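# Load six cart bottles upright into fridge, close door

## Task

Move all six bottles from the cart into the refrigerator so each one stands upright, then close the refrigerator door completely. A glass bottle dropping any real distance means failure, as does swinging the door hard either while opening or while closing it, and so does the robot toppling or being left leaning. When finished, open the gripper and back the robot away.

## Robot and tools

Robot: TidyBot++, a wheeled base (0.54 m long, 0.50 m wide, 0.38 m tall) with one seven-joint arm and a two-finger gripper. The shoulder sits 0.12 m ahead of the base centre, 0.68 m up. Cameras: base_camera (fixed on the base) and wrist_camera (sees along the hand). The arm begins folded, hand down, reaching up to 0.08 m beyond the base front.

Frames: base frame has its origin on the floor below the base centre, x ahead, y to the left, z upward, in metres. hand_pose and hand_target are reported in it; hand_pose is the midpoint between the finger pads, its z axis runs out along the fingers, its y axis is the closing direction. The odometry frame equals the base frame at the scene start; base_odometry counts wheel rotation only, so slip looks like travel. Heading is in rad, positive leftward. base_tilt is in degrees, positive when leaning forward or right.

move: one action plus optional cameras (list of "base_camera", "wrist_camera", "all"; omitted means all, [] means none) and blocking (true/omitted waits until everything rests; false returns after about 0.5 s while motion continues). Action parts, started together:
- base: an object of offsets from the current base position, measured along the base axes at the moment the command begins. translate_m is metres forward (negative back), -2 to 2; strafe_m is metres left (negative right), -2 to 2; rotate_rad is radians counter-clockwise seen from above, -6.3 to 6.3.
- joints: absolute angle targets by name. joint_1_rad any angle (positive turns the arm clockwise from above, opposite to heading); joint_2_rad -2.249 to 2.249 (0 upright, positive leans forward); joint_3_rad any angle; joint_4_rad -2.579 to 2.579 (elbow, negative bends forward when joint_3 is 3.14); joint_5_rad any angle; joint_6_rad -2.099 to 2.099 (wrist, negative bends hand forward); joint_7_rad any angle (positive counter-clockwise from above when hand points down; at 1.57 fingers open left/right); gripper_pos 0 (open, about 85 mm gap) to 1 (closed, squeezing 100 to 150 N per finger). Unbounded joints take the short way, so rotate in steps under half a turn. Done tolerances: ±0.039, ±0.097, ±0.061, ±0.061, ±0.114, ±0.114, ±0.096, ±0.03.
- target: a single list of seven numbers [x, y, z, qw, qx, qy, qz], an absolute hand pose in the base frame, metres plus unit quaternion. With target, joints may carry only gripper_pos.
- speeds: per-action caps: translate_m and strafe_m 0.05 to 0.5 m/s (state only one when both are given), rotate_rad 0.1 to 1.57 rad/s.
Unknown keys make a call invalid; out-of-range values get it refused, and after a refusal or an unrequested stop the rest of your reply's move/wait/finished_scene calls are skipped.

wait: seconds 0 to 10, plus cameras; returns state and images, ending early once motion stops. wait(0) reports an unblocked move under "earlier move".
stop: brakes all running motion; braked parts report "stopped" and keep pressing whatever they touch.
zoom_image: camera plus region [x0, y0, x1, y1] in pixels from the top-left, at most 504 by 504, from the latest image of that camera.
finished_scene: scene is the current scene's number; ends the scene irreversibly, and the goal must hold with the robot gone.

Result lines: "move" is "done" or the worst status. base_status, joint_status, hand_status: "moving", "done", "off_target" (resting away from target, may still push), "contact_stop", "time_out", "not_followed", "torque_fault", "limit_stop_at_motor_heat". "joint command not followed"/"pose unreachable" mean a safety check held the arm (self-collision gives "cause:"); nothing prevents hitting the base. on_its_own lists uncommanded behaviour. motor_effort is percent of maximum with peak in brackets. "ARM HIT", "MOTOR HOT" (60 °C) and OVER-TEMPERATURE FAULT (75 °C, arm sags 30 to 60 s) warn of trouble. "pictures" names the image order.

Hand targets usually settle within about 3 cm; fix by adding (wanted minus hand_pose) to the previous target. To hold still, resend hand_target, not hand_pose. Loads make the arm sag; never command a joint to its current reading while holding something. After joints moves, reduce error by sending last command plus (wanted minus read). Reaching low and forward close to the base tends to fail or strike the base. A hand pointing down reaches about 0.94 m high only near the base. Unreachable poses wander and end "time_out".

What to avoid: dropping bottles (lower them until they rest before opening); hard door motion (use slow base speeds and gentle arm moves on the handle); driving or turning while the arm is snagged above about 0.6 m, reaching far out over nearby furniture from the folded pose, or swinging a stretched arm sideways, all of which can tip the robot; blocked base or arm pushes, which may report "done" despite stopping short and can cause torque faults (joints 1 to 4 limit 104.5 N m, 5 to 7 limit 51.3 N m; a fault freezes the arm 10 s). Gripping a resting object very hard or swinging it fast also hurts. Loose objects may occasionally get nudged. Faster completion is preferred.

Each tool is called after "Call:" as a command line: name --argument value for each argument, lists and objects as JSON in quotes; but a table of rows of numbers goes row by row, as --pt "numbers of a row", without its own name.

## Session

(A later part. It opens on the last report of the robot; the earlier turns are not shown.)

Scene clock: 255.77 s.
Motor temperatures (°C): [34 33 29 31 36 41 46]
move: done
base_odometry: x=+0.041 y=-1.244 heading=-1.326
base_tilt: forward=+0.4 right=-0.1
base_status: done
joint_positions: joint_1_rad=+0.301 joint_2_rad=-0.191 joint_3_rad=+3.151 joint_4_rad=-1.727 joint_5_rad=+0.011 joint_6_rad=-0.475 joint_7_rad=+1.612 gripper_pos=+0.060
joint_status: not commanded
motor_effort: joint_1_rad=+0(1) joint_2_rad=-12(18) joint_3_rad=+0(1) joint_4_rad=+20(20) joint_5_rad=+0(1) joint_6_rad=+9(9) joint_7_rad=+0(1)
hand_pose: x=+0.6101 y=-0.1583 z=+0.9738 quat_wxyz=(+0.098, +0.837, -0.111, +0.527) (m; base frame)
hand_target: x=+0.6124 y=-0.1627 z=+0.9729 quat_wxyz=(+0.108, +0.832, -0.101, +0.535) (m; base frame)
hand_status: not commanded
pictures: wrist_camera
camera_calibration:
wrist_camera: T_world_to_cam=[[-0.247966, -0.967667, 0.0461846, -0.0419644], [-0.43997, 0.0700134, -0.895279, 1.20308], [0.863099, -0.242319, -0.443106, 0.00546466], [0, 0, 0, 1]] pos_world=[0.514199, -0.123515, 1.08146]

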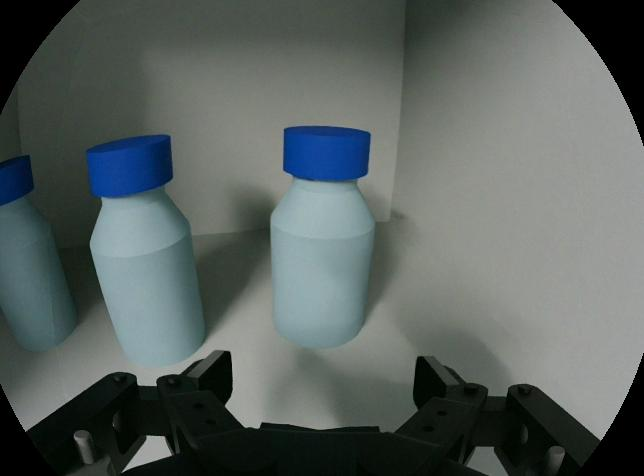

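Call:
move --base '{"translate_m": -0.95}' --speeds '{"translate_m": 0.45}' --joints '{"joint_2_rad": -0.16, "joint_4_rad": -1.495, "joint_6_rad": -0.70, "gripper_pos": 0.06}' --cameras '[]'

Call:
move --base '{"translate_m": -1.193, "strafe_m": -0.213, "rotate_rad": -1.164}' --speeds '{"rotate_rad": 0.7}' --joints '{"joint_1_rad": 0.0}'

Scene clock: 260.63 s.
Motor temperatures (°C): [34 33 29 31 36 41 46]
move: done
base_odometry: x=-0.188 y=-0.321 heading=-1.327
base_tilt: forward=+0.4 right=+0.0
base_status: done
joint_positions: joint_1_rad=+0.301 joint_2_rad=-0.175 joint_3_rad=+3.151 joint_4_rad=-1.540 joint_5_rad=+0.011 joint_6_rad=-0.641 joint_7_rad=+1.612 gripper_pos=+0.060
joint_status: all done
motor_effort: joint_1_rad=+1(2) joint_2_rad=-14(16) joint_3_rad=+0(1) joint_4_rad=+20(21) joint_5_rad=+0(1) joint_6_rad=+8(10) joint_7_rad=+0(1)
hand_pose: x=+0.6106 y=-0.1590 z=+1.0291 quat_wxyz=(+0.098, +0.836, -0.112, +0.529) (m; base frame)
hand_target: x=+0.6101 y=-0.1620 z=+1.0313 quat_wxyz=(+0.104, +0.845, -0.103, +0.515) (m; base frame)
hand_status: not commanded
pictures: none
No camera images: "cameras" was empty.

Scene clock: 264.33 s.
Motor temperatures (°C): [34 33 28 32 36 41 46]
move: done
base_odometry: x=-0.684 y=+0.785 heading=-2.491
base_tilt: forward=+0.4 right=+0.0
base_status: done
joint_positions: joint_1_rad=+0.009 joint_2_rad=-0.169 joint_3_rad=+3.152 joint_4_rad=-1.540 joint_5_rad=+0.011 joint_6_rad=-0.642 joint_7_rad=+1.612 gripper_pos=+0.060
joint_status: all done
motor_effort: joint_1_rad=+0(2) joint_2_rad=-13(16) joint_3_rad=+0(3) joint_4_rad=+20(20) joint_5_rad=+0(1) joint_6_rad=+8(9) joint_7_rad=+0(1)
hand_pose: x=+0.6377 y=-0.0113 z=+1.0259 quat_wxyz=(+0.021, +0.845, +0.011, +0.535) (m; base frame)
hand_target: x=+0.6361 y=-0.0034 z=+1.0313 quat_wxyz=(+0.022, +0.850, +0.030, +0.525) (m; base frame)
hand_status: not commanded
pictures: base_camera, wrist_camera
camera_calibration:
wrist_camera: T_world_to_cam=[[0.0383839, -0.998209, 0.0458834, -0.0779606], [-0.444122, -0.0581746, -0.894076, 1.25152], [0.895144, 0.0139403, -0.44556, 0.0254055], [0, 0, 0, 1]] pos_world=[0.53608, -0.0053683, 1.13385]

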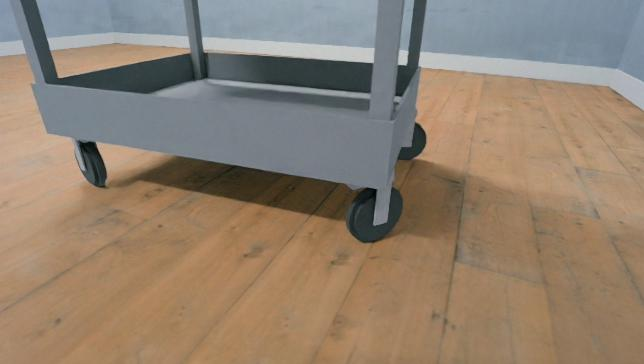

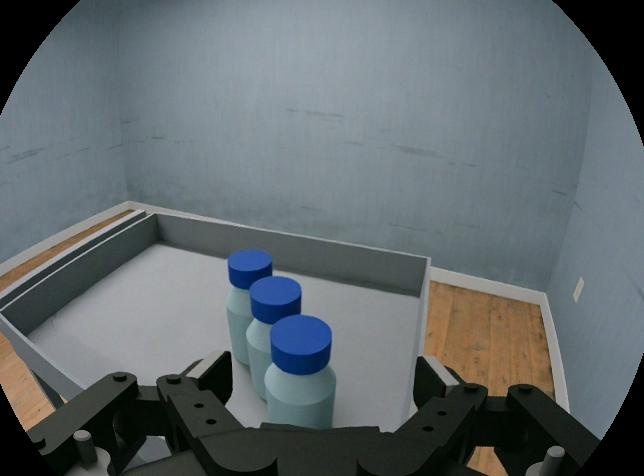

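Call:
move --base '{"translate_m": 0.088, "strafe_m": 0.0195}' --speeds '{"translate_m": 0.2}' --joints '{"joint_2_rad": -0.14, "joint_4_rad": -1.80, "joint_6_rad": -0.375}' --cameras '["wrist_camera"]'

Scene clock: 266.50 s.
Motor temperatures (°C): [34 33 28 32 36 41 46]
move: done
base_odometry: x=-0.742 y=+0.716 heading=-2.491
base_tilt: forward=+0.4 right=+0.0
base_status: done
joint_positions: joint_1_rad=+0.009 joint_2_rad=-0.145 joint_3_rad=+3.152 joint_4_rad=-1.769 joint_5_rad=+0.011 joint_6_rad=-0.441 joint_7_rad=+1.612 gripper_pos=+0.060
joint_status: all done
motor_effort: joint_1_rad=+0(1) joint_2_rad=-15(17) joint_3_rad=+0(1) joint_4_rad=+20(22) joint_5_rad=+0(0) joint_6_rad=+8(10) joint_7_rad=+0(1)
hand_pose: x=+0.6462 y=-0.0107 z=+0.9341 quat_wxyz=(+0.019, +0.858, +0.012, +0.513) (m; base frame)
hand_target: x=+0.6518 y=-0.0034 z=+0.9311 quat_wxyz=(+0.023, +0.850, +0.030, +0.525) (m; base frame)
hand_status: not commanded
pictures: wrist_camera
camera_calibration:
wrist_camera: T_world_to_cam=[[0.0429151, -0.998145, 0.0431862, -0.0738538], [-0.489556, -0.05869, -0.869994, 1.18012], [0.870915, 0.0161938, -0.491167, 0.0351746], [0, 0, 0, 1]] pos_world=[0.550272, -0.00502488, 1.04717]

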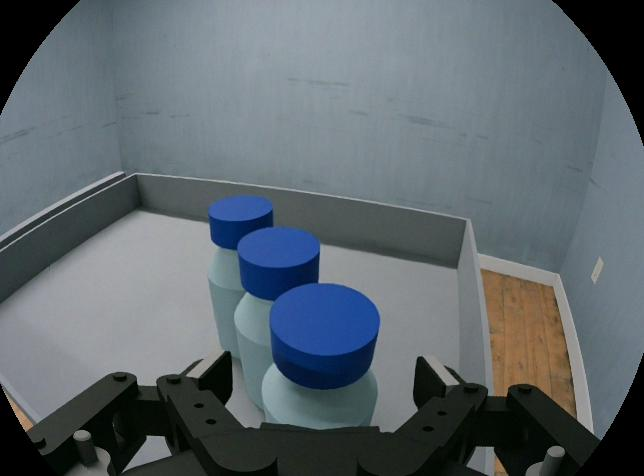

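Call:
move --base '{"translate_m": 0.02}' --speeds '{"translate_m": 0.1}' --joints '{"joint_2_rad": -0.11, "joint_4_rad": -1.95, "joint_6_rad": -0.20}' --cameras '["wrist_camera"]'

Scene clock: 268.13 s.
Motor temperatures (°C): [34 33 28 32 36 41 46]
move: done
base_odometry: x=-0.758 y=+0.703 heading=-2.491
base_tilt: forward=+0.4 right=-0.1
base_status: done
joint_positions: joint_1_rad=+0.009 joint_2_rad=-0.127 joint_3_rad=+3.152 joint_4_rad=-1.921 joint_5_rad=+0.011 joint_6_rad=-0.265 joint_7_rad=+1.612 gripper_pos=+0.060
joint_status: all done
motor_effort: joint_1_rad=+1(1) joint_2_rad=-15(16) joint_3_rad=+1(1) joint_4_rad=+20(21) joint_5_rad=+0(1) joint_6_rad=+9(9) joint_7_rad=+0(1)
hand_pose: x=+0.6472 y=-0.0100 z=+0.8838 quat_wxyz=(+0.019, +0.857, +0.013, +0.515) (m; base frame)
hand_target: x=+0.6536 y=-0.0033 z=+0.8757 quat_wxyz=(+0.023, +0.852, +0.030, +0.523) (m; base frame)
hand_status: not commanded
pictures: wrist_camera
camera_calibration:
wrist_camera: T_world_to_cam=[[0.0446038, -0.998057, 0.0435102, -0.0724425], [-0.484718, -0.0597046, -0.87263, 1.13606], [0.873532, 0.0178324, -0.486439, 0.00361719], [0, 0, 0, 1]] pos_world=[0.550742, -0.00453799, 0.996275]

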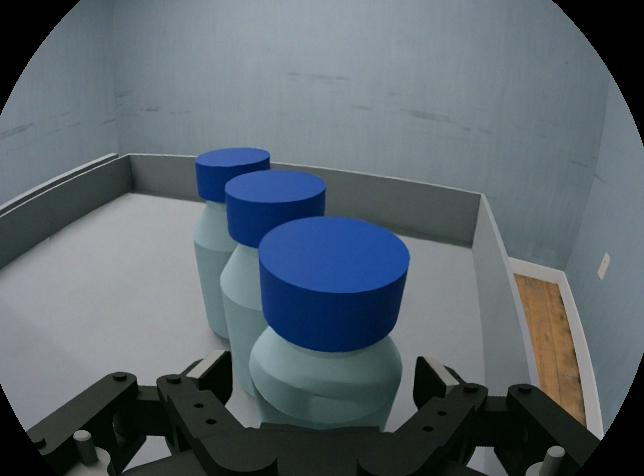

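Call:
move --base '{"translate_m": 0.013, "strafe_m": -0.001}' --speeds '{"translate_m": 0.1}' --joints '{"joint_2_rad": -0.085, "joint_4_rad": -2.075, "joint_6_rad": -0.045}' --cameras '["wrist_camera"]'

Scene clock: 270.13 s.
Motor temperatures (°C): [34 33 28 31 36 41 46]
move: done
base_odometry: x=-0.769 y=+0.696 heading=-2.491
base_tilt: forward=+0.4 right=+0.0
base_status: done
joint_positions: joint_1_rad=+0.009 joint_2_rad=-0.104 joint_3_rad=+3.152 joint_4_rad=-2.038 joint_5_rad=+0.011 joint_6_rad=-0.107 joint_7_rad=+1.612 gripper_pos=+0.060
joint_status: all done
motor_effort: joint_1_rad=+0(1) joint_2_rad=-15(17) joint_3_rad=+0(1) joint_4_rad=+19(20) joint_5_rad=+0(1) joint_6_rad=+8(9) joint_7_rad=+0(1)
hand_pose: x=+0.6467 y=-0.0094 z=+0.8471 quat_wxyz=(+0.019, +0.853, +0.013, +0.522) (m; base frame)
hand_target: x=+0.6489 y=-0.0032 z=+0.8337 quat_wxyz=(+0.023, +0.850, +0.030, +0.525) (m; base frame)
hand_status: not commanded
pictures: wrist_camera
camera_calibration:
wrist_camera: T_world_to_cam=[[0.0454163, -0.997986, 0.0442863, -0.0714011], [-0.469921, -0.0604639, -0.880635, 1.10105], [0.88154, 0.0191842, -0.47172, -0.0313478], [0, 0, 0, 1]] pos_world=[0.548284, -0.00408192, 0.958001]

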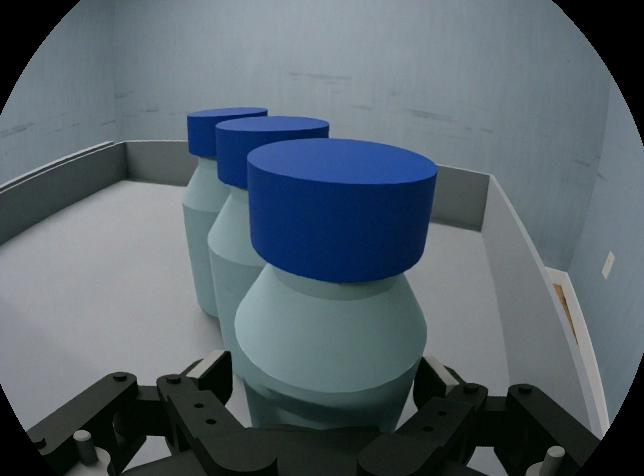

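Call:
move --base '{"translate_m": -0.006, "strafe_m": -0.002}' --speeds '{"translate_m": 0.1}' --cameras '["wrist_camera"]'

Scene clock: 271.30 s.
Motor temperatures (°C): [34 33 28 31 36 41 46]
move: done
base_odometry: x=-0.765 y=+0.701 heading=-2.491
base_tilt: forward=+0.4 right=-0.1
base_status: done
joint_positions: joint_1_rad=+0.009 joint_2_rad=-0.102 joint_3_rad=+3.152 joint_4_rad=-2.043 joint_5_rad=+0.011 joint_6_rad=-0.104 joint_7_rad=+1.612 gripper_pos=+0.060
joint_status: not commanded
motor_effort: joint_1_rad=+1(2) joint_2_rad=-14(17) joint_3_rad=+0(2) joint_4_rad=+18(19) joint_5_rad=+0(1) joint_6_rad=+8(9) joint_7_rad=+0(1)
hand_pose: x=+0.6462 y=-0.0091 z=+0.8447 quat_wxyz=(+0.019, +0.853, +0.014, +0.521) (m; base frame)
hand_target: x=+0.6489 y=-0.0032 z=+0.8337 quat_wxyz=(+0.023, +0.850, +0.030, +0.525) (m; base frame)
hand_status: not commanded
pictures: wrist_camera
camera_calibration:
wrist_camera: T_world_to_cam=[[0.0461531, -0.997957, 0.0441776, -0.0713389], [-0.472242, -0.0607681, -0.879372, 1.09916], [0.88026, 0.0197232, -0.474082, -0.0292687], [0, 0, 0, 1]] pos_world=[0.548128, -0.00382182, 0.955849]

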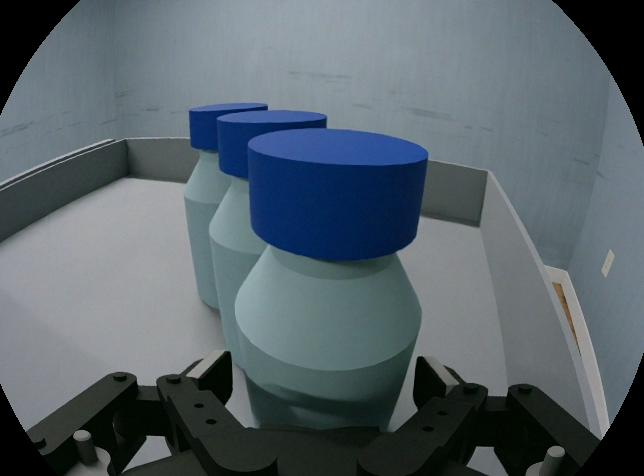

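Good. Grip and lift.

Call:
move --joints '{"gripper_pos": 0.5}' --cameras '["wrist_camera"]'

Call:
move --joints '{"joint_2_rad": -0.13, "joint_4_rad": -1.88, "joint_6_rad": -0.27}' --base '{"translate_m": -0.012}' --speeds '{"translate_m": 0.08}' --cameras '["wrist_camera"]'

Scene clock: 272.37 s.
Motor temperatures (°C): [34 33 28 31 36 41 46]
move: off_target
base_odometry: x=-0.765 y=+0.701 heading=-2.491
base_tilt: forward=+0.4 right=+0.0
base_status: not commanded
joint_positions: joint_1_rad=+0.009 joint_2_rad=-0.102 joint_3_rad=+3.152 joint_4_rad=-2.043 joint_5_rad=+0.011 joint_6_rad=-0.101 joint_7_rad=+1.612 gripper_pos=+0.257
joint_status: gripper_pos off_target (ended at +0.257, target +0.500)
motor_effort: joint_1_rad=+0(1) joint_2_rad=-13(15) joint_3_rad=+0(1) joint_4_rad=+18(20) joint_5_rad=+1(1) joint_6_rad=+8(10) joint_7_rad=+0(1)
hand_pose: x=+0.6465 y=-0.0091 z=+0.8455 quat_wxyz=(+0.019, +0.852, +0.014, +0.522) (m; base frame)
hand_target: x=+0.6489 y=-0.0032 z=+0.8337 quat_wxyz=(+0.023, +0.850, +0.030, +0.525) (m; base frame)
hand_status: not commanded
pictures: wrist_camera
camera_calibration:
wrist_camera: T_world_to_cam=[[0.0460483, -0.997952, 0.0444043, -0.0715217], [-0.469611, -0.0608596, -0.880773, 1.09945], [0.881672, 0.0197054, -0.471451, -0.0322907], [0, 0, 0, 1]] pos_world=[0.548077, -0.00382681, 0.956319]

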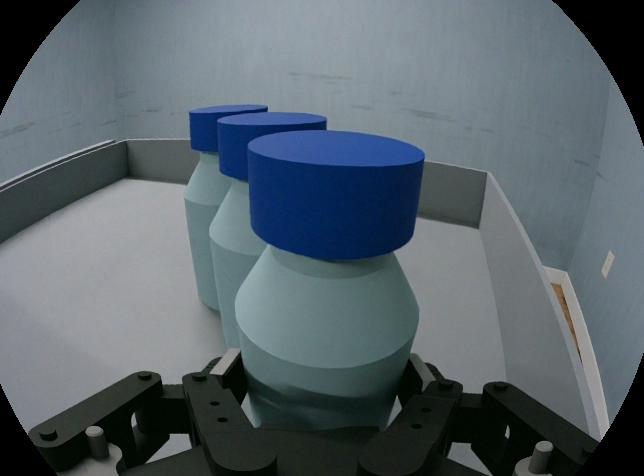

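Scene clock: 273.57 s.
Motor temperatures (°C): [34 33 28 31 36 41 46]
move: off_target
base_odometry: x=-0.755 y=+0.709 heading=-2.491
base_tilt: forward=+0.4 right=-0.1
base_status: done
joint_positions: joint_1_rad=+0.009 joint_2_rad=-0.104 joint_3_rad=+3.152 joint_4_rad=-1.955 joint_5_rad=+0.011 joint_6_rad=-0.235 joint_7_rad=+1.612 gripper_pos=+0.257
joint_status: joint_4_rad off_target (ended at -1.955, target -1.880); the others done
motor_effort: joint_1_rad=+0(1) joint_2_rad=-19(19) joint_3_rad=+0(1) joint_4_rad=+23(24) joint_5_rad=+0(1) joint_6_rad=+12(13) joint_7_rad=+0(1)
hand_pose: x=+0.6483 y=-0.0096 z=+0.8600 quat_wxyz=(+0.019, +0.864, +0.013, +0.503) (m; base frame)
hand_target: x=+0.6543 y=-0.0034 z=+0.9078 quat_wxyz=(+0.023, +0.846, +0.030, +0.531) (m; base frame)
hand_status: not commanded
pictures: wrist_camera
camera_calibration:
wrist_camera: T_world_to_cam=[[0.0466806, -0.998027, 0.041999, -0.071085], [-0.508455, -0.0599304, -0.859, 1.11949], [0.859822, 0.018744, -0.510249, 0.0204755], [0, 0, 0, 1]] pos_world=[0.554923, -0.0042371, 0.975075]

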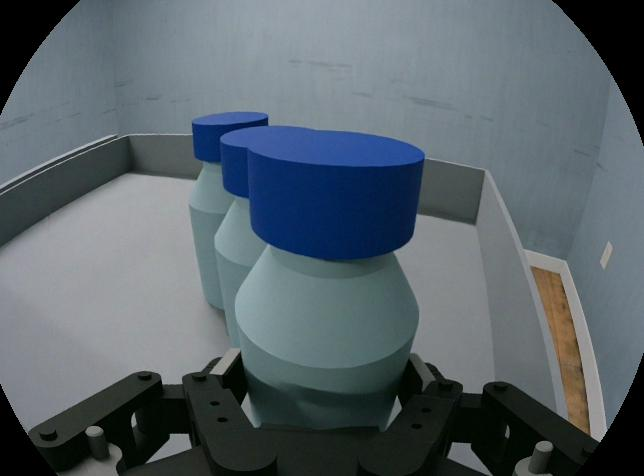

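Call:
move --joints '{"joint_2_rad": -0.16, "joint_4_rad": -1.70, "joint_6_rad": -0.45}' --cameras '[]'

Call:
move --joints '{"joint_2_rad": -0.17, "joint_4_rad": -1.5, "joint_6_rad": -0.68}' --base '{"translate_m": -0.02}' --cameras '["wrist_camera"]'

Scene clock: 275.50 s.
Motor temperatures (°C): [34 33 28 32 36 41 46]
move: off_target
base_odometry: x=-0.755 y=+0.709 heading=-2.491
base_tilt: forward=+0.4 right=+0.0
base_status: not commanded
joint_positions: joint_1_rad=+0.009 joint_2_rad=-0.134 joint_3_rad=+3.152 joint_4_rad=-1.771 joint_5_rad=+0.011 joint_6_rad=-0.408 joint_7_rad=+1.612 gripper_pos=+0.257
joint_status: joint_4_rad off_target (ended at -1.771, target -1.700); the others done
motor_effort: joint_1_rad=+1(1) joint_2_rad=-18(21) joint_3_rad=+0(1) joint_4_rad=+24(25) joint_5_rad=+0(1) joint_6_rad=+11(13) joint_7_rad=+0(1)
hand_pose: x=+0.6535 y=-0.0104 z=+0.9361 quat_wxyz=(+0.020, +0.853, +0.013, +0.521) (m; base frame)
hand_target: x=+0.6506 y=-0.0035 z=+0.9802 quat_wxyz=(+0.023, +0.838, +0.029, +0.544) (m; base frame)
hand_status: not commanded
pictures: none
No camera images: "cameras" was empty.

Scene clock: 276.97 s.
Motor temperatures (°C): [34 33 28 32 36 41 46]
move: off_target
base_odometry: x=-0.740 y=+0.721 heading=-2.490
base_tilt: forward=+0.4 right=+0.0
base_status: done
joint_positions: joint_1_rad=+0.008 joint_2_rad=-0.148 joint_3_rad=+3.152 joint_4_rad=-1.572 joint_5_rad=+0.011 joint_6_rad=-0.637 joint_7_rad=+1.612 gripper_pos=+0.257
joint_status: joint_4_rad off_target (ended at -1.572, target -1.500); the others done
motor_effort: joint_1_rad=+0(2) joint_2_rad=-17(22) joint_3_rad=+0(2) joint_4_rad=+23(25) joint_5_rad=+0(1) joint_6_rad=+12(13) joint_7_rad=+0(1)
hand_pose: x=+0.6425 y=-0.0109 z=+0.9975 quat_wxyz=(+0.020, +0.857, +0.012, +0.514) (m; base frame)
hand_target: x=+0.6349 y=-0.0034 z=+1.0391 quat_wxyz=(+0.023, +0.844, +0.030, +0.536) (m; base frame)
hand_status: not commanded
pictures: wrist_camera
camera_calibration:
wrist_camera: T_world_to_cam=[[0.0415703, -0.998191, 0.0434271, -0.0759734], [-0.48685, -0.0581924, -0.871545, 1.23328], [0.872496, 0.015088, -0.488388, 0.0656795], [0, 0, 0, 1]] pos_world=[0.546273, -0.00505966, 1.11023]

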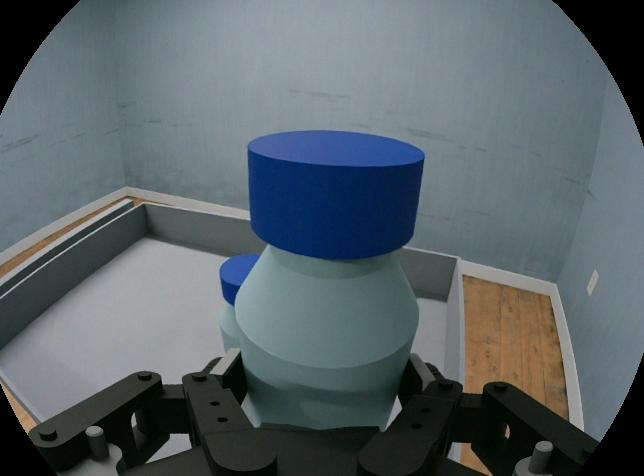

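Call:
move --joints '{"joint_2_rad": -0.19, "joint_4_rad": -1.40, "joint_6_rad": -0.80}' --base '{"translate_m": -0.12}' --speeds '{"translate_m": 0.3}' --cameras '[]'

Call:
move --base '{"translate_m": 0.196, "strafe_m": 1.024, "rotate_rad": 1.162}' --speeds '{"rotate_rad": 0.7, "strafe_m": 0.45}'

Scene clock: 279.67 s.
Motor temperatures (°C): [34 33 28 32 36 41 46]
move: off_target
base_odometry: x=-0.644 y=+0.794 heading=-2.490
base_tilt: forward=+0.4 right=+0.0
base_status: done
joint_positions: joint_1_rad=+0.008 joint_2_rad=-0.181 joint_3_rad=+3.152 joint_4_rad=-1.473 joint_5_rad=+0.011 joint_6_rad=-0.758 joint_7_rad=+1.612 gripper_pos=+0.257
joint_status: joint_4_rad off_target (ended at -1.473, target -1.400); the others done
motor_effort: joint_1_rad=+0(1) joint_2_rad=-16(22) joint_3_rad=+0(1) joint_4_rad=+23(25) joint_5_rad=+0(1) joint_6_rad=+12(13) joint_7_rad=+0(1)
hand_pose: x=+0.6217 y=-0.0107 z=+1.0387 quat_wxyz=(+0.020, +0.855, +0.011, +0.519) (m; base frame)
hand_target: x=+0.6155 y=-0.0034 z=+1.0736 quat_wxyz=(+0.023, +0.844, +0.030, +0.536) (m; base frame)
hand_status: not commanded
pictures: none
No camera images: "cameras" was empty.

Scene clock: 283.17 s.
Motor temperatures (°C): [34 33 28 32 36 41 46]
move: done
base_odometry: x=-0.179 y=-0.140 heading=-1.328
base_tilt: forward=+0.4 right=+0.0
base_status: done
joint_positions: joint_1_rad=+0.003 joint_2_rad=-0.176 joint_3_rad=+3.149 joint_4_rad=-1.472 joint_5_rad=+0.011 joint_6_rad=-0.761 joint_7_rad=+1.612 gripper_pos=+0.257
joint_status: not commanded
motor_effort: joint_1_rad=+0(3) joint_2_rad=-16(19) joint_3_rad=-1(4) joint_4_rad=+23(24) joint_5_rad=+0(2) joint_6_rad=+12(12) joint_7_rad=+0(1)
hand_pose: x=+0.6232 y=-0.0069 z=+1.0358 quat_wxyz=(+0.018, +0.856, +0.014, +0.516) (m; base frame)
hand_target: x=+0.6155 y=-0.0034 z=+1.0736 quat_wxyz=(+0.023, +0.844, +0.030, +0.536) (m; base frame)
hand_status: not commanded
pictures: base_camera, wrist_camera
camera_calibration:
wrist_camera: T_world_to_cam=[[0.0477287, -0.99791, 0.0435558, -0.0769046], [-0.48306, -0.0612273, -0.873444, 1.25702], [0.874285, 0.0206483, -0.484973, 0.0965824], [0, 0, 0, 1]] pos_world=[0.526445, -0.00177439, 1.14812]

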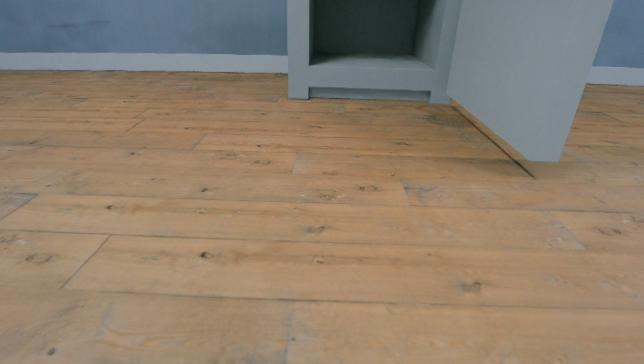

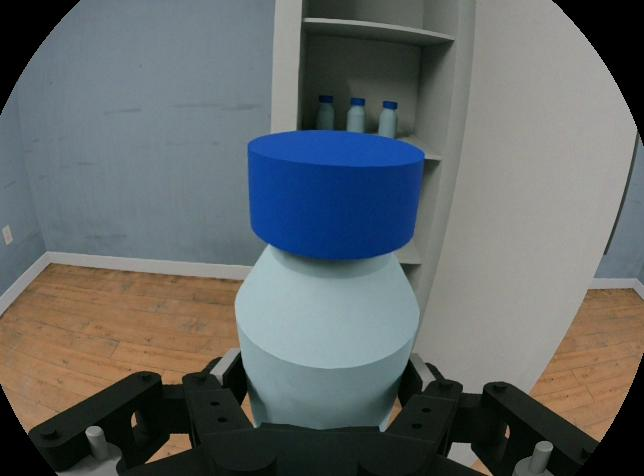

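Call:
move --base '{"translate_m": 1.05}' --speeds '{"translate_m": 0.35}' --joints '{"joint_1_rad": 0.0}'

Scene clock: 287.57 s.
Motor temperatures (°C): [34 33 28 32 36 41 46]
move: done
base_odometry: x=+0.074 y=-1.159 heading=-1.327
base_tilt: forward=+0.4 right=+0.0
base_status: done
joint_positions: joint_1_rad=+0.003 joint_2_rad=-0.175 joint_3_rad=+3.149 joint_4_rad=-1.472 joint_5_rad=+0.011 joint_6_rad=-0.763 joint_7_rad=+1.612 gripper_pos=+0.257
joint_status: all done
motor_effort: joint_1_rad=+0(1) joint_2_rad=-15(19) joint_3_rad=+0(1) joint_4_rad=+23(24) joint_5_rad=+0(1) joint_6_rad=+12(13) joint_7_rad=+0(1)
hand_pose: x=+0.6231 y=-0.0070 z=+1.0349 quat_wxyz=(+0.018, +0.857, +0.014, +0.515) (m; base frame)
hand_target: x=+0.6155 y=-0.0034 z=+1.0736 quat_wxyz=(+0.023, +0.844, +0.030, +0.536) (m; base frame)
hand_status: not commanded
pictures: base_camera, wrist_camera
camera_calibration:
wrist_camera: T_world_to_cam=[[0.0478269, -0.997913, 0.0433953, -0.0767625], [-0.485436, -0.0611909, -0.872128, 1.25637], [0.872963, 0.0206456, -0.487349, 0.0994925], [0, 0, 0, 1]] pos_world=[0.526703, -0.00177809, 1.14753]

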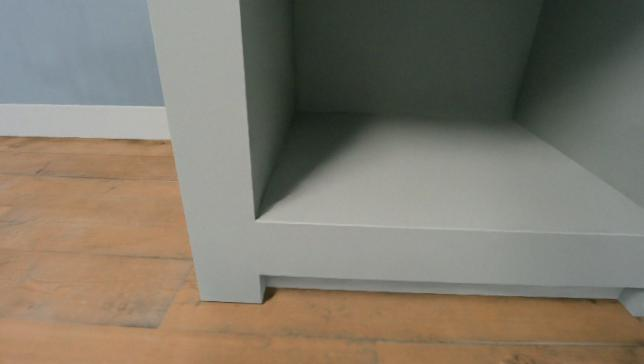

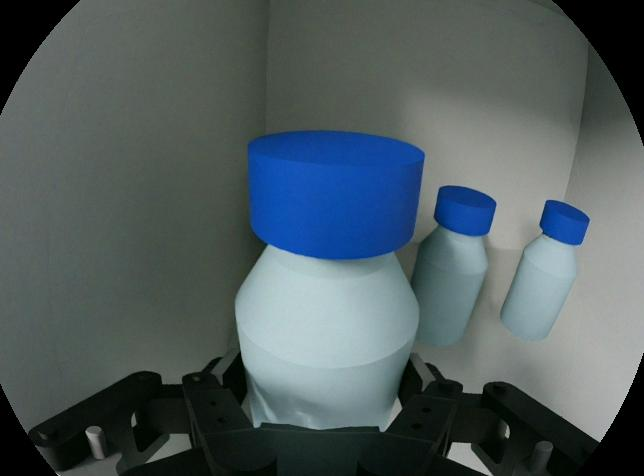

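Call:
move --joints '{"joint_4_rad": -1.57, "joint_6_rad": -0.575}' --cameras '[]'

Call:
move --joints '{"joint_4_rad": -1.64, "joint_6_rad": -0.505}' --cameras '[]'

Call:
move --joints '{"joint_4_rad": -1.685, "joint_6_rad": -0.46}' --cameras '[]'

Call:
move --joints '{"joint_4_rad": -1.71, "joint_6_rad": -0.435}' --cameras '["wrist_camera"]'

Scene clock: 289.33 s.
Motor temperatures (°C): [34 33 28 32 36 41 46]
move: done
base_odometry: x=+0.074 y=-1.159 heading=-1.327
base_tilt: forward=+0.4 right=+0.0
base_status: not commanded
joint_positions: joint_1_rad=+0.003 joint_2_rad=-0.175 joint_3_rad=+3.149 joint_4_rad=-1.564 joint_5_rad=+0.011 joint_6_rad=-0.665 joint_7_rad=+1.612 gripper_pos=+0.257
joint_status: all done
motor_effort: joint_1_rad=+0(1) joint_2_rad=-16(18) joint_3_rad=-1(1) joint_4_rad=+23(25) joint_5_rad=+0(1) joint_6_rad=+12(13) joint_7_rad=+0(1)
hand_pose: x=+0.6305 y=-0.0067 z=+1.0084 quat_wxyz=(+0.018, +0.856, +0.015, +0.517) (m; base frame)
hand_target: x=+0.6369 y=-0.0035 z=+1.0380 quat_wxyz=(+0.024, +0.829, +0.029, +0.559) (m; base frame)
hand_status: not commanded
pictures: none
No camera images: "cameras" was empty.

Scene clock: 290.43 s.
Motor temperatures (°C): [34 33 28 32 36 41 46]
move: done
base_odometry: x=+0.074 y=-1.159 heading=-1.327
base_tilt: forward=+0.4 right=+0.0
base_status: not commanded
joint_positions: joint_1_rad=+0.003 joint_2_rad=-0.175 joint_3_rad=+3.149 joint_4_rad=-1.633 joint_5_rad=+0.011 joint_6_rad=-0.594 joint_7_rad=+1.612 gripper_pos=+0.257
joint_status: all done
motor_effort: joint_1_rad=+1(1) joint_2_rad=-16(18) joint_3_rad=+0(1) joint_4_rad=+23(25) joint_5_rad=+0(1) joint_6_rad=+12(13) joint_7_rad=+0(1)
hand_pose: x=+0.6340 y=-0.0066 z=+0.9876 quat_wxyz=(+0.018, +0.855, +0.015, +0.518) (m; base frame)
hand_target: x=+0.6403 y=-0.0035 z=+1.0162 quat_wxyz=(+0.024, +0.829, +0.029, +0.559) (m; base frame)
hand_status: not commanded
pictures: none
No camera images: "cameras" was empty.

Scene clock: 291.17 s.
Motor temperatures (°C): [34 33 28 32 36 41 46]
move: done
base_odometry: x=+0.074 y=-1.159 heading=-1.327
base_tilt: forward=+0.4 right=+0.0
base_status: not commanded
joint_positions: joint_1_rad=+0.003 joint_2_rad=-0.175 joint_3_rad=+3.149 joint_4_rad=-1.677 joint_5_rad=+0.011 joint_6_rad=-0.547 joint_7_rad=+1.612 gripper_pos=+0.257
joint_status: all done
motor_effort: joint_1_rad=+1(1) joint_2_rad=-16(18) joint_3_rad=+0(1) joint_4_rad=+23(25) joint_5_rad=+0(1) joint_6_rad=+12(13) joint_7_rad=+0(1)
hand_pose: x=+0.6356 y=-0.0064 z=+0.9745 quat_wxyz=(+0.018, +0.854, +0.015, +0.519) (m; base frame)
hand_target: x=+0.6417 y=-0.0035 z=+1.0022 quat_wxyz=(+0.024, +0.829, +0.029, +0.559) (m; base frame)
hand_status: not commanded
pictures: none
No camera images: "cameras" was empty.

Scene clock: 291.80 s.
Motor temperatures (°C): [34 33 28 32 36 41 46]
move: done
base_odometry: x=+0.074 y=-1.159 heading=-1.327
base_tilt: forward=+0.4 right=+0.0
base_status: not commanded
joint_positions: joint_1_rad=+0.003 joint_2_rad=-0.175 joint_3_rad=+3.149 joint_4_rad=-1.701 joint_5_rad=+0.011 joint_6_rad=-0.522 joint_7_rad=+1.612 gripper_pos=+0.257
joint_status: all done
motor_effort: joint_1_rad=+1(1) joint_2_rad=-17(18) joint_3_rad=+0(1) joint_4_rad=+24(25) joint_5_rad=+1(1) joint_6_rad=+12(13) joint_7_rad=-1(1)
hand_pose: x=+0.6363 y=-0.0064 z=+0.9675 quat_wxyz=(+0.018, +0.854, +0.015, +0.520) (m; base frame)
hand_target: x=+0.6422 y=-0.0035 z=+0.9943 quat_wxyz=(+0.024, +0.829, +0.029, +0.559) (m; base frame)
hand_status: not commanded
pictures: wrist_camera
camera_calibration:
wrist_camera: T_world_to_cam=[[0.0498248, -0.997764, 0.0445427, -0.0762551], [-0.474491, -0.062891, -0.878011, 1.2027], [0.878849, 0.0226116, -0.476564, 0.0409321], [0, 0, 0, 1]] pos_world=[0.538498, -0.00137105, 1.07889]

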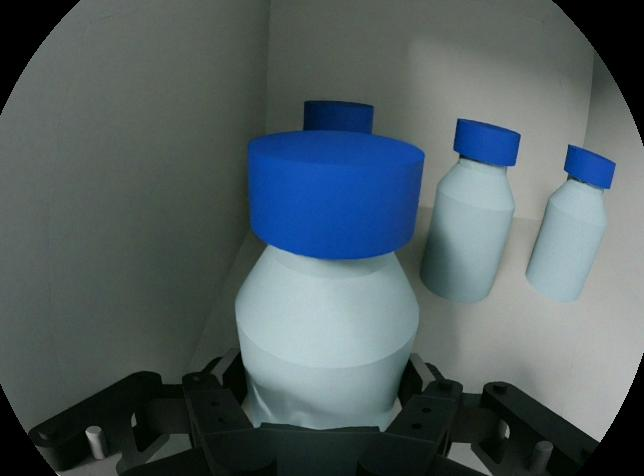

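Call:
move --joints '{"joint_4_rad": -1.722, "joint_6_rad": -0.423}' --cameras '[]'

Call:
move --joints '{"joint_4_rad": -1.734, "joint_6_rad": -0.411}' --cameras '[]'

Call:
move --joints '{"joint_4_rad": -1.746, "joint_6_rad": -0.399}' --cameras '["wrist_camera"]'

Scene clock: 292.67 s.
Motor temperatures (°C): [34 33 28 32 36 41 46]
move: done
base_odometry: x=+0.074 y=-1.159 heading=-1.327
base_tilt: forward=+0.4 right=+0.0
base_status: not commanded
joint_positions: joint_1_rad=+0.003 joint_2_rad=-0.175 joint_3_rad=+3.149 joint_4_rad=-1.709 joint_5_rad=+0.011 joint_6_rad=-0.507 joint_7_rad=+1.612 gripper_pos=+0.257
joint_status: all done
motor_effort: joint_1_rad=+0(1) joint_2_rad=-17(17) joint_3_rad=-1(1) joint_4_rad=+24(24) joint_5_rad=+0(1) joint_6_rad=+12(13) joint_7_rad=+0(1)
hand_pose: x=+0.6374 y=-0.0063 z=+0.9670 quat_wxyz=(+0.018, +0.852, +0.015, +0.523) (m; base frame)
hand_target: x=+0.6423 y=-0.0035 z=+0.9905 quat_wxyz=(+0.024, +0.829, +0.029, +0.559) (m; base frame)
hand_status: not commanded
pictures: none
No camera images: "cameras" was empty.

Scene clock: 293.20 s.
Motor temperatures (°C): [34 33 28 32 36 41 46]
move: done
base_odometry: x=+0.074 y=-1.159 heading=-1.327
base_tilt: forward=+0.4 right=-0.1
base_status: not commanded
joint_positions: joint_1_rad=+0.003 joint_2_rad=-0.176 joint_3_rad=+3.149 joint_4_rad=-1.716 joint_5_rad=+0.011 joint_6_rad=-0.492 joint_7_rad=+1.612 gripper_pos=+0.257
joint_status: all done
motor_effort: joint_1_rad=+0(1) joint_2_rad=-16(17) joint_3_rad=+0(0) joint_4_rad=+23(24) joint_5_rad=+0(1) joint_6_rad=+11(12) joint_7_rad=+0(1)
hand_pose: x=+0.6385 y=-0.0063 z=+0.9670 quat_wxyz=(+0.018, +0.850, +0.015, +0.526) (m; base frame)
hand_target: x=+0.6425 y=-0.0035 z=+0.9868 quat_wxyz=(+0.024, +0.829, +0.029, +0.559) (m; base frame)
hand_status: not commanded
pictures: none
No camera images: "cameras" was empty.

Scene clock: 293.73 s.
Motor temperatures (°C): [34 33 28 32 36 41 46]
move: done
base_odometry: x=+0.074 y=-1.159 heading=-1.327
base_tilt: forward=+0.4 right=+0.0
base_status: not commanded
joint_positions: joint_1_rad=+0.003 joint_2_rad=-0.177 joint_3_rad=+3.149 joint_4_rad=-1.724 joint_5_rad=+0.011 joint_6_rad=-0.477 joint_7_rad=+1.612 gripper_pos=+0.257
joint_status: all done
motor_effort: joint_1_rad=+0(1) joint_2_rad=-15(16) joint_3_rad=+0(1) joint_4_rad=+22(23) joint_5_rad=+0(1) joint_6_rad=+10(11) joint_7_rad=+0(0)
hand_pose: x=+0.6392 y=-0.0063 z=+0.9668 quat_wxyz=(+0.018, +0.848, +0.015, +0.530) (m; base frame)
hand_target: x=+0.6425 y=-0.0035 z=+0.9830 quat_wxyz=(+0.024, +0.829, +0.029, +0.559) (m; base frame)
hand_status: not commanded
pictures: wrist_camera
camera_calibration:
wrist_camera: T_world_to_cam=[[0.0492474, -0.99773, 0.045923, -0.0772368], [-0.454387, -0.063326, -0.888551, 1.20085], [0.889442, 0.022892, -0.456474, 0.0119086], [0, 0, 0, 1]] pos_world=[0.538864, -0.00128875, 1.076]

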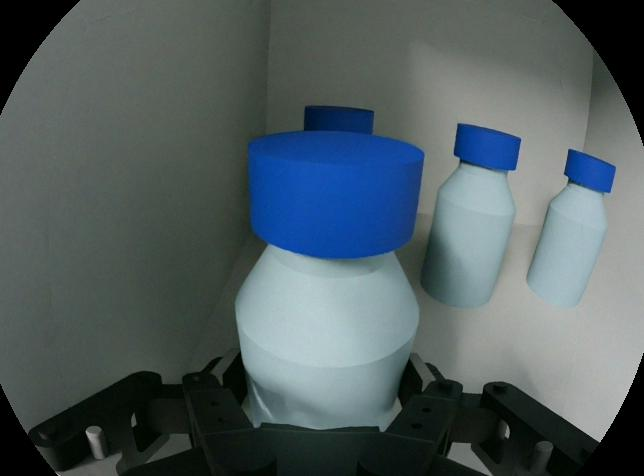

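Seated. Release.

Call:
move --joints '{"joint_6_rad": -0.43}' --cameras '[]'

Call:
move --joints '{"gripper_pos": 0.03}' --cameras '["wrist_camera"]'

Call:
move --base '{"translate_m": -0.12}' --speeds '{"translate_m": 0.12}' --cameras '["wrist_camera"]'

Scene clock: 294.47 s.
Motor temperatures (°C): [34 33 28 32 36 41 46]
move: done
base_odometry: x=+0.074 y=-1.159 heading=-1.327
base_tilt: forward=+0.4 right=+0.0
base_status: not commanded
joint_positions: joint_1_rad=+0.003 joint_2_rad=-0.177 joint_3_rad=+3.149 joint_4_rad=-1.724 joint_5_rad=+0.011 joint_6_rad=-0.477 joint_7_rad=+1.612 gripper_pos=+0.257
joint_status: all done
motor_effort: joint_1_rad=+0(1) joint_2_rad=-15(16) joint_3_rad=+0(0) joint_4_rad=+22(22) joint_5_rad=+1(1) joint_6_rad=+11(12) joint_7_rad=+0(0)
hand_pose: x=+0.6392 y=-0.0063 z=+0.9668 quat_wxyz=(+0.018, +0.848, +0.015, +0.530) (m; base frame)
hand_target: x=+0.6388 y=-0.0034 z=+0.9741 quat_wxyz=(+0.023, +0.837, +0.029, +0.546) (m; base frame)
hand_status: not commanded
pictures: none
No camera images: "cameras" was empty.

Scene clock: 295.30 s.
Motor temperatures (°C): [34 33 28 32 36 41 46]
move: done
base_odometry: x=+0.074 y=-1.159 heading=-1.327
base_tilt: forward=+0.4 right=+0.0
base_status: not commanded
joint_positions: joint_1_rad=+0.003 joint_2_rad=-0.182 joint_3_rad=+3.149 joint_4_rad=-1.725 joint_5_rad=+0.011 joint_6_rad=-0.476 joint_7_rad=+1.612 gripper_pos=+0.030
joint_status: all done
motor_effort: joint_1_rad=+1(1) joint_2_rad=-14(16) joint_3_rad=+0(1) joint_4_rad=+20(23) joint_5_rad=+0(1) joint_6_rad=+9(11) joint_7_rad=-1(1)
hand_pose: x=+0.6379 y=-0.0063 z=+0.9695 quat_wxyz=(+0.018, +0.846, +0.015, +0.532) (m; base frame)
hand_target: x=+0.6388 y=-0.0034 z=+0.9741 quat_wxyz=(+0.023, +0.837, +0.029, +0.546) (m; base frame)
hand_status: not commanded
pictures: wrist_camera
camera_calibration:
wrist_camera: T_world_to_cam=[[0.0489898, -0.997728, 0.046242, -0.0774325], [-0.449107, -0.0633578, -0.891229, 1.20186], [0.892134, 0.0228935, -0.45119, 0.0074256], [0, 0, 0, 1]] pos_world=[0.536932, -0.00127939, 1.07806]

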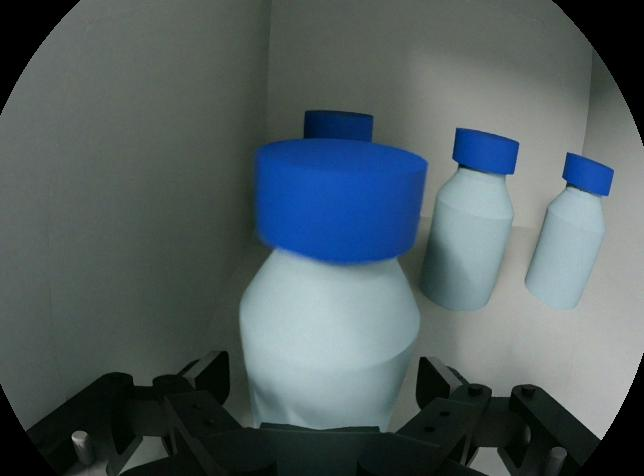

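Scene clock: 296.87 s.
Motor temperatures (°C): [34 33 28 32 36 41 46]
move: done
base_odometry: x=+0.045 y=-1.042 heading=-1.327
base_tilt: forward=+0.4 right=-0.1
base_status: done
joint_positions: joint_1_rad=+0.003 joint_2_rad=-0.192 joint_3_rad=+3.149 joint_4_rad=-1.725 joint_5_rad=+0.011 joint_6_rad=-0.476 joint_7_rad=+1.612 gripper_pos=+0.030
joint_status: not commanded
motor_effort: joint_1_rad=+1(1) joint_2_rad=-13(17) joint_3_rad=-1(1) joint_4_rad=+20(20) joint_5_rad=+0(1) joint_6_rad=+9(9) joint_7_rad=+0(1)
hand_pose: x=+0.6349 y=-0.0062 z=+0.9749 quat_wxyz=(+0.018, +0.844, +0.015, +0.536) (m; base frame)
hand_target: x=+0.6388 y=-0.0034 z=+0.9741 quat_wxyz=(+0.023, +0.837, +0.029, +0.546) (m; base frame)
hand_status: not commanded
pictures: wrist_camera
camera_calibration:
wrist_camera: T_world_to_cam=[[0.0485045, -0.997727, 0.0467857, -0.0777454], [-0.439785, -0.0633892, -0.895863, 1.20391], [0.896792, 0.0228778, -0.44186, 0.000509283], [0, 0, 0, 1]] pos_world=[0.532775, -0.00126538, 1.0824]

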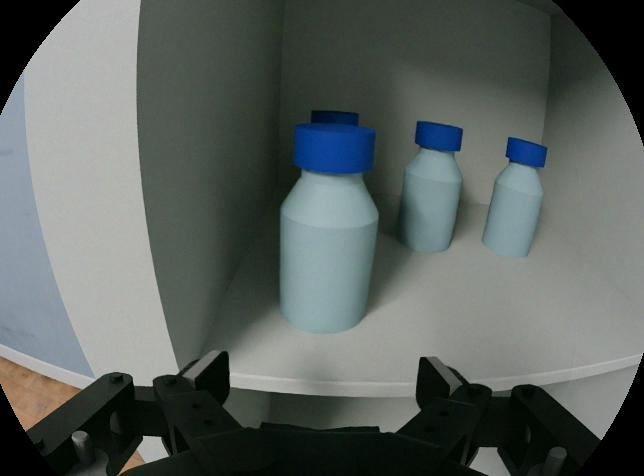

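Call:
move --base '{"translate_m": -0.85}' --joints '{"joint_2_rad": -0.16, "joint_4_rad": -1.495, "joint_6_rad": -0.70, "gripper_pos": 0.06}' --cameras '[]'

Call:
move --base '{"translate_m": -1.094, "strafe_m": -0.3635, "rotate_rad": -1.063}' --speeds '{"rotate_rad": 0.6}' --cameras '["wrist_camera"]'

Scene clock: 301.00 s.
Motor temperatures (°C): [34 33 28 32 36 41 46]
move: done
base_odometry: x=-0.160 y=-0.217 heading=-1.326
base_tilt: forward=+0.4 right=+0.0
base_status: done
joint_positions: joint_1_rad=+0.003 joint_2_rad=-0.170 joint_3_rad=+3.149 joint_4_rad=-1.539 joint_5_rad=+0.011 joint_6_rad=-0.642 joint_7_rad=+1.612 gripper_pos=+0.060
joint_status: all done
motor_effort: joint_1_rad=+1(1) joint_2_rad=-14(16) joint_3_rad=+0(1) joint_4_rad=+20(22) joint_5_rad=+0(1) joint_6_rad=+8(9) joint_7_rad=+0(1)
hand_pose: x=+0.6374 y=-0.0068 z=+1.0270 quat_wxyz=(+0.019, +0.844, +0.015, +0.536) (m; base frame)
hand_target: x=+0.6361 y=-0.0034 z=+1.0313 quat_wxyz=(+0.022, +0.850, +0.030, +0.525) (m; base frame)
hand_status: not commanded
pictures: none
No camera images: "cameras" was empty.

Scene clock: 304.47 s.
Motor temperatures (°C): [34 33 28 32 36 41 46]
move: done
base_odometry: x=-0.778 y=+0.756 heading=-2.390
base_tilt: forward=+0.4 right=+0.0
base_status: done
joint_positions: joint_1_rad=+0.001 joint_2_rad=-0.164 joint_3_rad=+3.154 joint_4_rad=-1.539 joint_5_rad=+0.011 joint_6_rad=-0.642 joint_7_rad=+1.612 gripper_pos=+0.060
joint_status: not commanded
motor_effort: joint_1_rad=+1(3) joint_2_rad=-13(17) joint_3_rad=+0(3) joint_4_rad=+20(20) joint_5_rad=+0(1) joint_6_rad=+9(9) joint_7_rad=+0(1)
hand_pose: x=+0.6396 y=-0.0081 z=+1.0236 quat_wxyz=(+0.019, +0.846, +0.014, +0.533) (m; base frame)
hand_target: x=+0.6361 y=-0.0034 z=+1.0313 quat_wxyz=(+0.022, +0.850, +0.030, +0.525) (m; base frame)
hand_status: not commanded
pictures: wrist_camera
camera_calibration:
wrist_camera: T_world_to_cam=[[0.0449701, -0.997949, 0.0455527, -0.0786359], [-0.447844, -0.0608991, -0.892035, 1.25078], [0.89298, 0.0197144, -0.449664, 0.0282662], [0, 0, 0, 1]] pos_world=[0.538451, -0.00286029, 1.13204]

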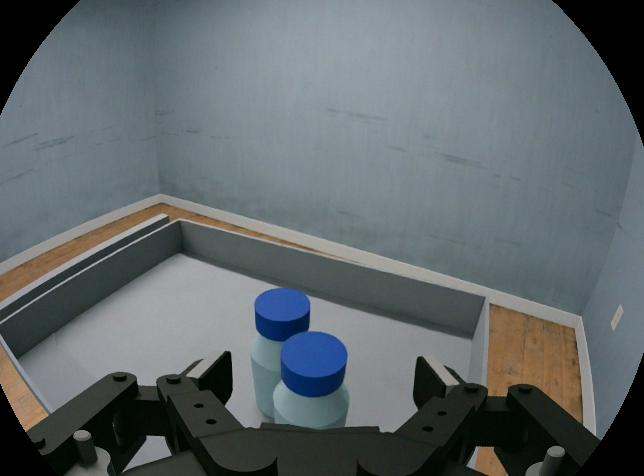

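Call:
move --base '{"translate_m": 0.062, "strafe_m": 0.0073}' --speeds '{"translate_m": 0.2}' --joints '{"joint_2_rad": -0.14, "joint_4_rad": -1.81, "joint_6_rad": -0.365}' --cameras '["wrist_camera"]'

Call:
move --base '{"translate_m": 0.018}' --speeds '{"translate_m": 0.1}' --joints '{"joint_2_rad": -0.11, "joint_4_rad": -1.95, "joint_6_rad": -0.20}' --cameras '["wrist_camera"]'

Scene clock: 306.53 s.
Motor temperatures (°C): [34 33 28 32 36 41 46]
move: done
base_odometry: x=-0.819 y=+0.708 heading=-2.390
base_tilt: forward=+0.4 right=+0.0
base_status: done
joint_positions: joint_1_rad=+0.001 joint_2_rad=-0.150 joint_3_rad=+3.154 joint_4_rad=-1.778 joint_5_rad=+0.011 joint_6_rad=-0.431 joint_7_rad=+1.612 gripper_pos=+0.060
joint_status: all done
motor_effort: joint_1_rad=+0(1) joint_2_rad=-14(17) joint_3_rad=+0(1) joint_4_rad=+20(21) joint_5_rad=+0(1) joint_6_rad=+8(10) joint_7_rad=+0(1)
hand_pose: x=+0.6450 y=-0.0074 z=+0.9344 quat_wxyz=(+0.018, +0.857, +0.015, +0.515) (m; base frame)
hand_target: x=+0.6515 y=-0.0034 z=+0.9280 quat_wxyz=(+0.023, +0.850, +0.030, +0.525) (m; base frame)
hand_status: not commanded
pictures: wrist_camera
camera_calibration:
wrist_camera: T_world_to_cam=[[0.049106, -0.99785, 0.0434102, -0.0747379], [-0.483855, -0.0617886, -0.872964, 1.17901], [0.873769, 0.0218635, -0.485849, 0.0294827], [0, 0, 0, 1]] pos_world=[0.54838, -0.00237229, 1.0468]

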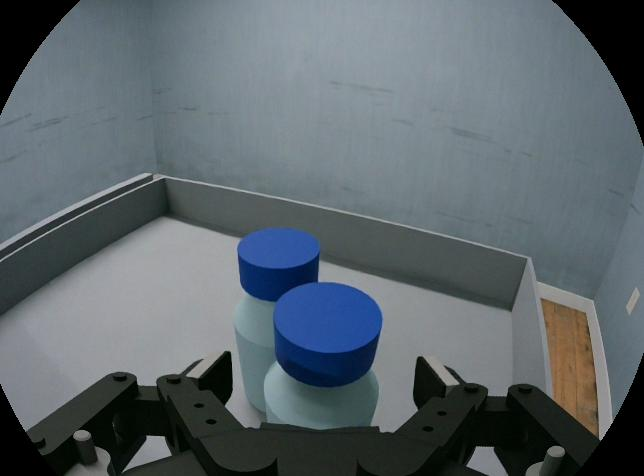

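Scene clock: 307.83 s.
Motor temperatures (°C): [34 33 28 32 36 41 46]
move: done
base_odometry: x=-0.832 y=+0.696 heading=-2.390
base_tilt: forward=+0.4 right=+0.0
base_status: done
joint_positions: joint_1_rad=+0.001 joint_2_rad=-0.127 joint_3_rad=+3.154 joint_4_rad=-1.921 joint_5_rad=+0.011 joint_6_rad=-0.265 joint_7_rad=+1.612 gripper_pos=+0.060
joint_status: all done
motor_effort: joint_1_rad=+0(2) joint_2_rad=-15(17) joint_3_rad=+0(1) joint_4_rad=+19(21) joint_5_rad=+0(1) joint_6_rad=+8(10) joint_7_rad=+0(1)
hand_pose: x=+0.6472 y=-0.0068 z=+0.8835 quat_wxyz=(+0.017, +0.857, +0.016, +0.515) (m; base frame)
hand_target: x=+0.6536 y=-0.0033 z=+0.8757 quat_wxyz=(+0.023, +0.852, +0.030, +0.523) (m; base frame)
hand_status: not commanded
pictures: wrist_camera
camera_calibration:
wrist_camera: T_world_to_cam=[[0.050911, -0.997761, 0.043374, -0.0731421], [-0.48472, -0.0626583, -0.872422, 1.13585], [0.873186, 0.0233916, -0.486825, 0.00405214], [0, 0, 0, 1]] pos_world=[0.550753, -0.00190284, 0.996083]

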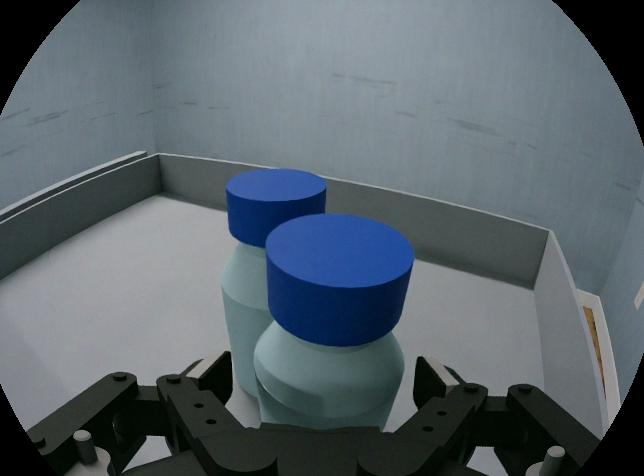

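Call:
move --base '{"translate_m": 0.009, "strafe_m": -0.0025}' --speeds '{"translate_m": 0.1}' --joints '{"joint_2_rad": -0.085, "joint_4_rad": -2.075, "joint_6_rad": -0.045}' --cameras '["wrist_camera"]'

Scene clock: 309.63 s.
Motor temperatures (°C): [34 33 28 32 36 41 46]
move: done
base_odometry: x=-0.841 y=+0.691 heading=-2.390
base_tilt: forward=+0.4 right=+0.0
base_status: done
joint_positions: joint_1_rad=+0.001 joint_2_rad=-0.104 joint_3_rad=+3.154 joint_4_rad=-2.046 joint_5_rad=+0.011 joint_6_rad=-0.110 joint_7_rad=+1.612 gripper_pos=+0.060
joint_status: all done
motor_effort: joint_1_rad=+1(1) joint_2_rad=-14(18) joint_3_rad=+0(1) joint_4_rad=+18(20) joint_5_rad=+0(1) joint_6_rad=+9(9) joint_7_rad=+0(1)
hand_pose: x=+0.6442 y=-0.0061 z=+0.8420 quat_wxyz=(+0.017, +0.855, +0.016, +0.518) (m; base frame)
hand_target: x=+0.6489 y=-0.0032 z=+0.8337 quat_wxyz=(+0.023, +0.850, +0.030, +0.525) (m; base frame)
hand_status: not commanded
pictures: wrist_camera
camera_calibration:
wrist_camera: T_world_to_cam=[[0.052282, -0.997679, 0.0436168, -0.071572], [-0.478616, -0.0633668, -0.875735, 1.09707], [0.876467, 0.0249095, -0.480818, -0.0206956], [0, 0, 0, 1]] pos_world=[0.546958, -0.00137241, 0.953917]

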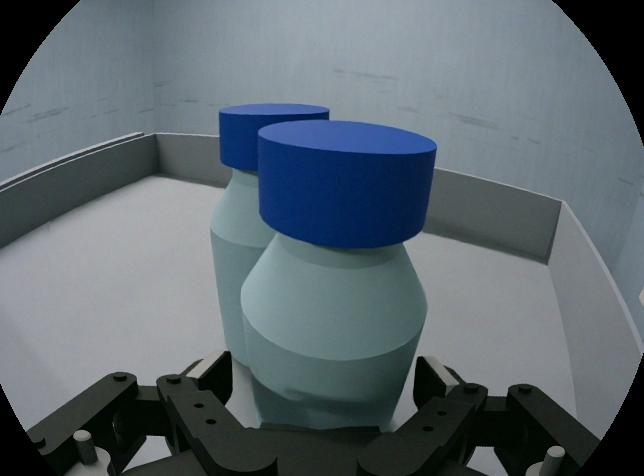

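Call:
move --base '{"strafe_m": -0.005}' --speeds '{"strafe_m": 0.08}' --cameras '["wrist_camera"]'

Scene clock: 310.37 s.
Motor temperatures (°C): [34 33 28 32 36 41 46]
move: done
base_odometry: x=-0.844 y=+0.695 heading=-2.389
base_tilt: forward=+0.4 right=+0.0
base_status: done
joint_positions: joint_1_rad=+0.001 joint_2_rad=-0.104 joint_3_rad=+3.153 joint_4_rad=-2.046 joint_5_rad=+0.011 joint_6_rad=-0.109 joint_7_rad=+1.612 gripper_pos=+0.060
joint_status: not commanded
motor_effort: joint_1_rad=+0(3) joint_2_rad=-14(16) joint_3_rad=+0(3) joint_4_rad=+19(19) joint_5_rad=+0(0) joint_6_rad=+8(9) joint_7_rad=+0(1)
hand_pose: x=+0.6444 y=-0.0057 z=+0.8423 quat_wxyz=(+0.017, +0.855, +0.017, +0.518) (m; base frame)
hand_target: x=+0.6489 y=-0.0032 z=+0.8337 quat_wxyz=(+0.023, +0.850, +0.030, +0.525) (m; base frame)
hand_status: not commanded
pictures: wrist_camera
camera_calibration:
wrist_camera: T_world_to_cam=[[0.052973, -0.997637, 0.0437604, -0.0717644], [-0.477577, -0.0637954, -0.876271, 1.09722], [0.876991, 0.0255197, -0.479828, -0.0219202], [0, 0, 0, 1]] pos_world=[0.547031, -0.00103805, 0.954082]

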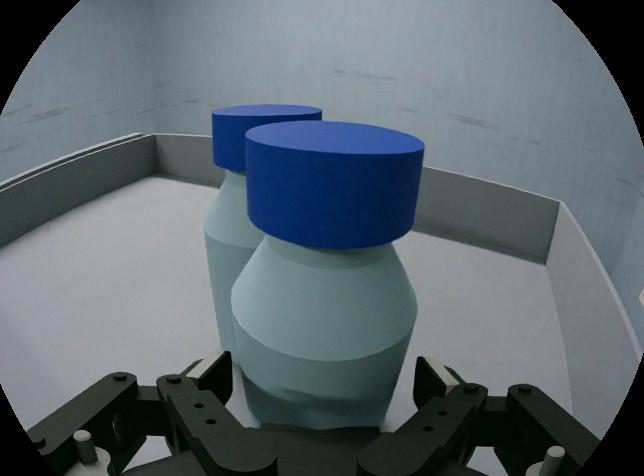

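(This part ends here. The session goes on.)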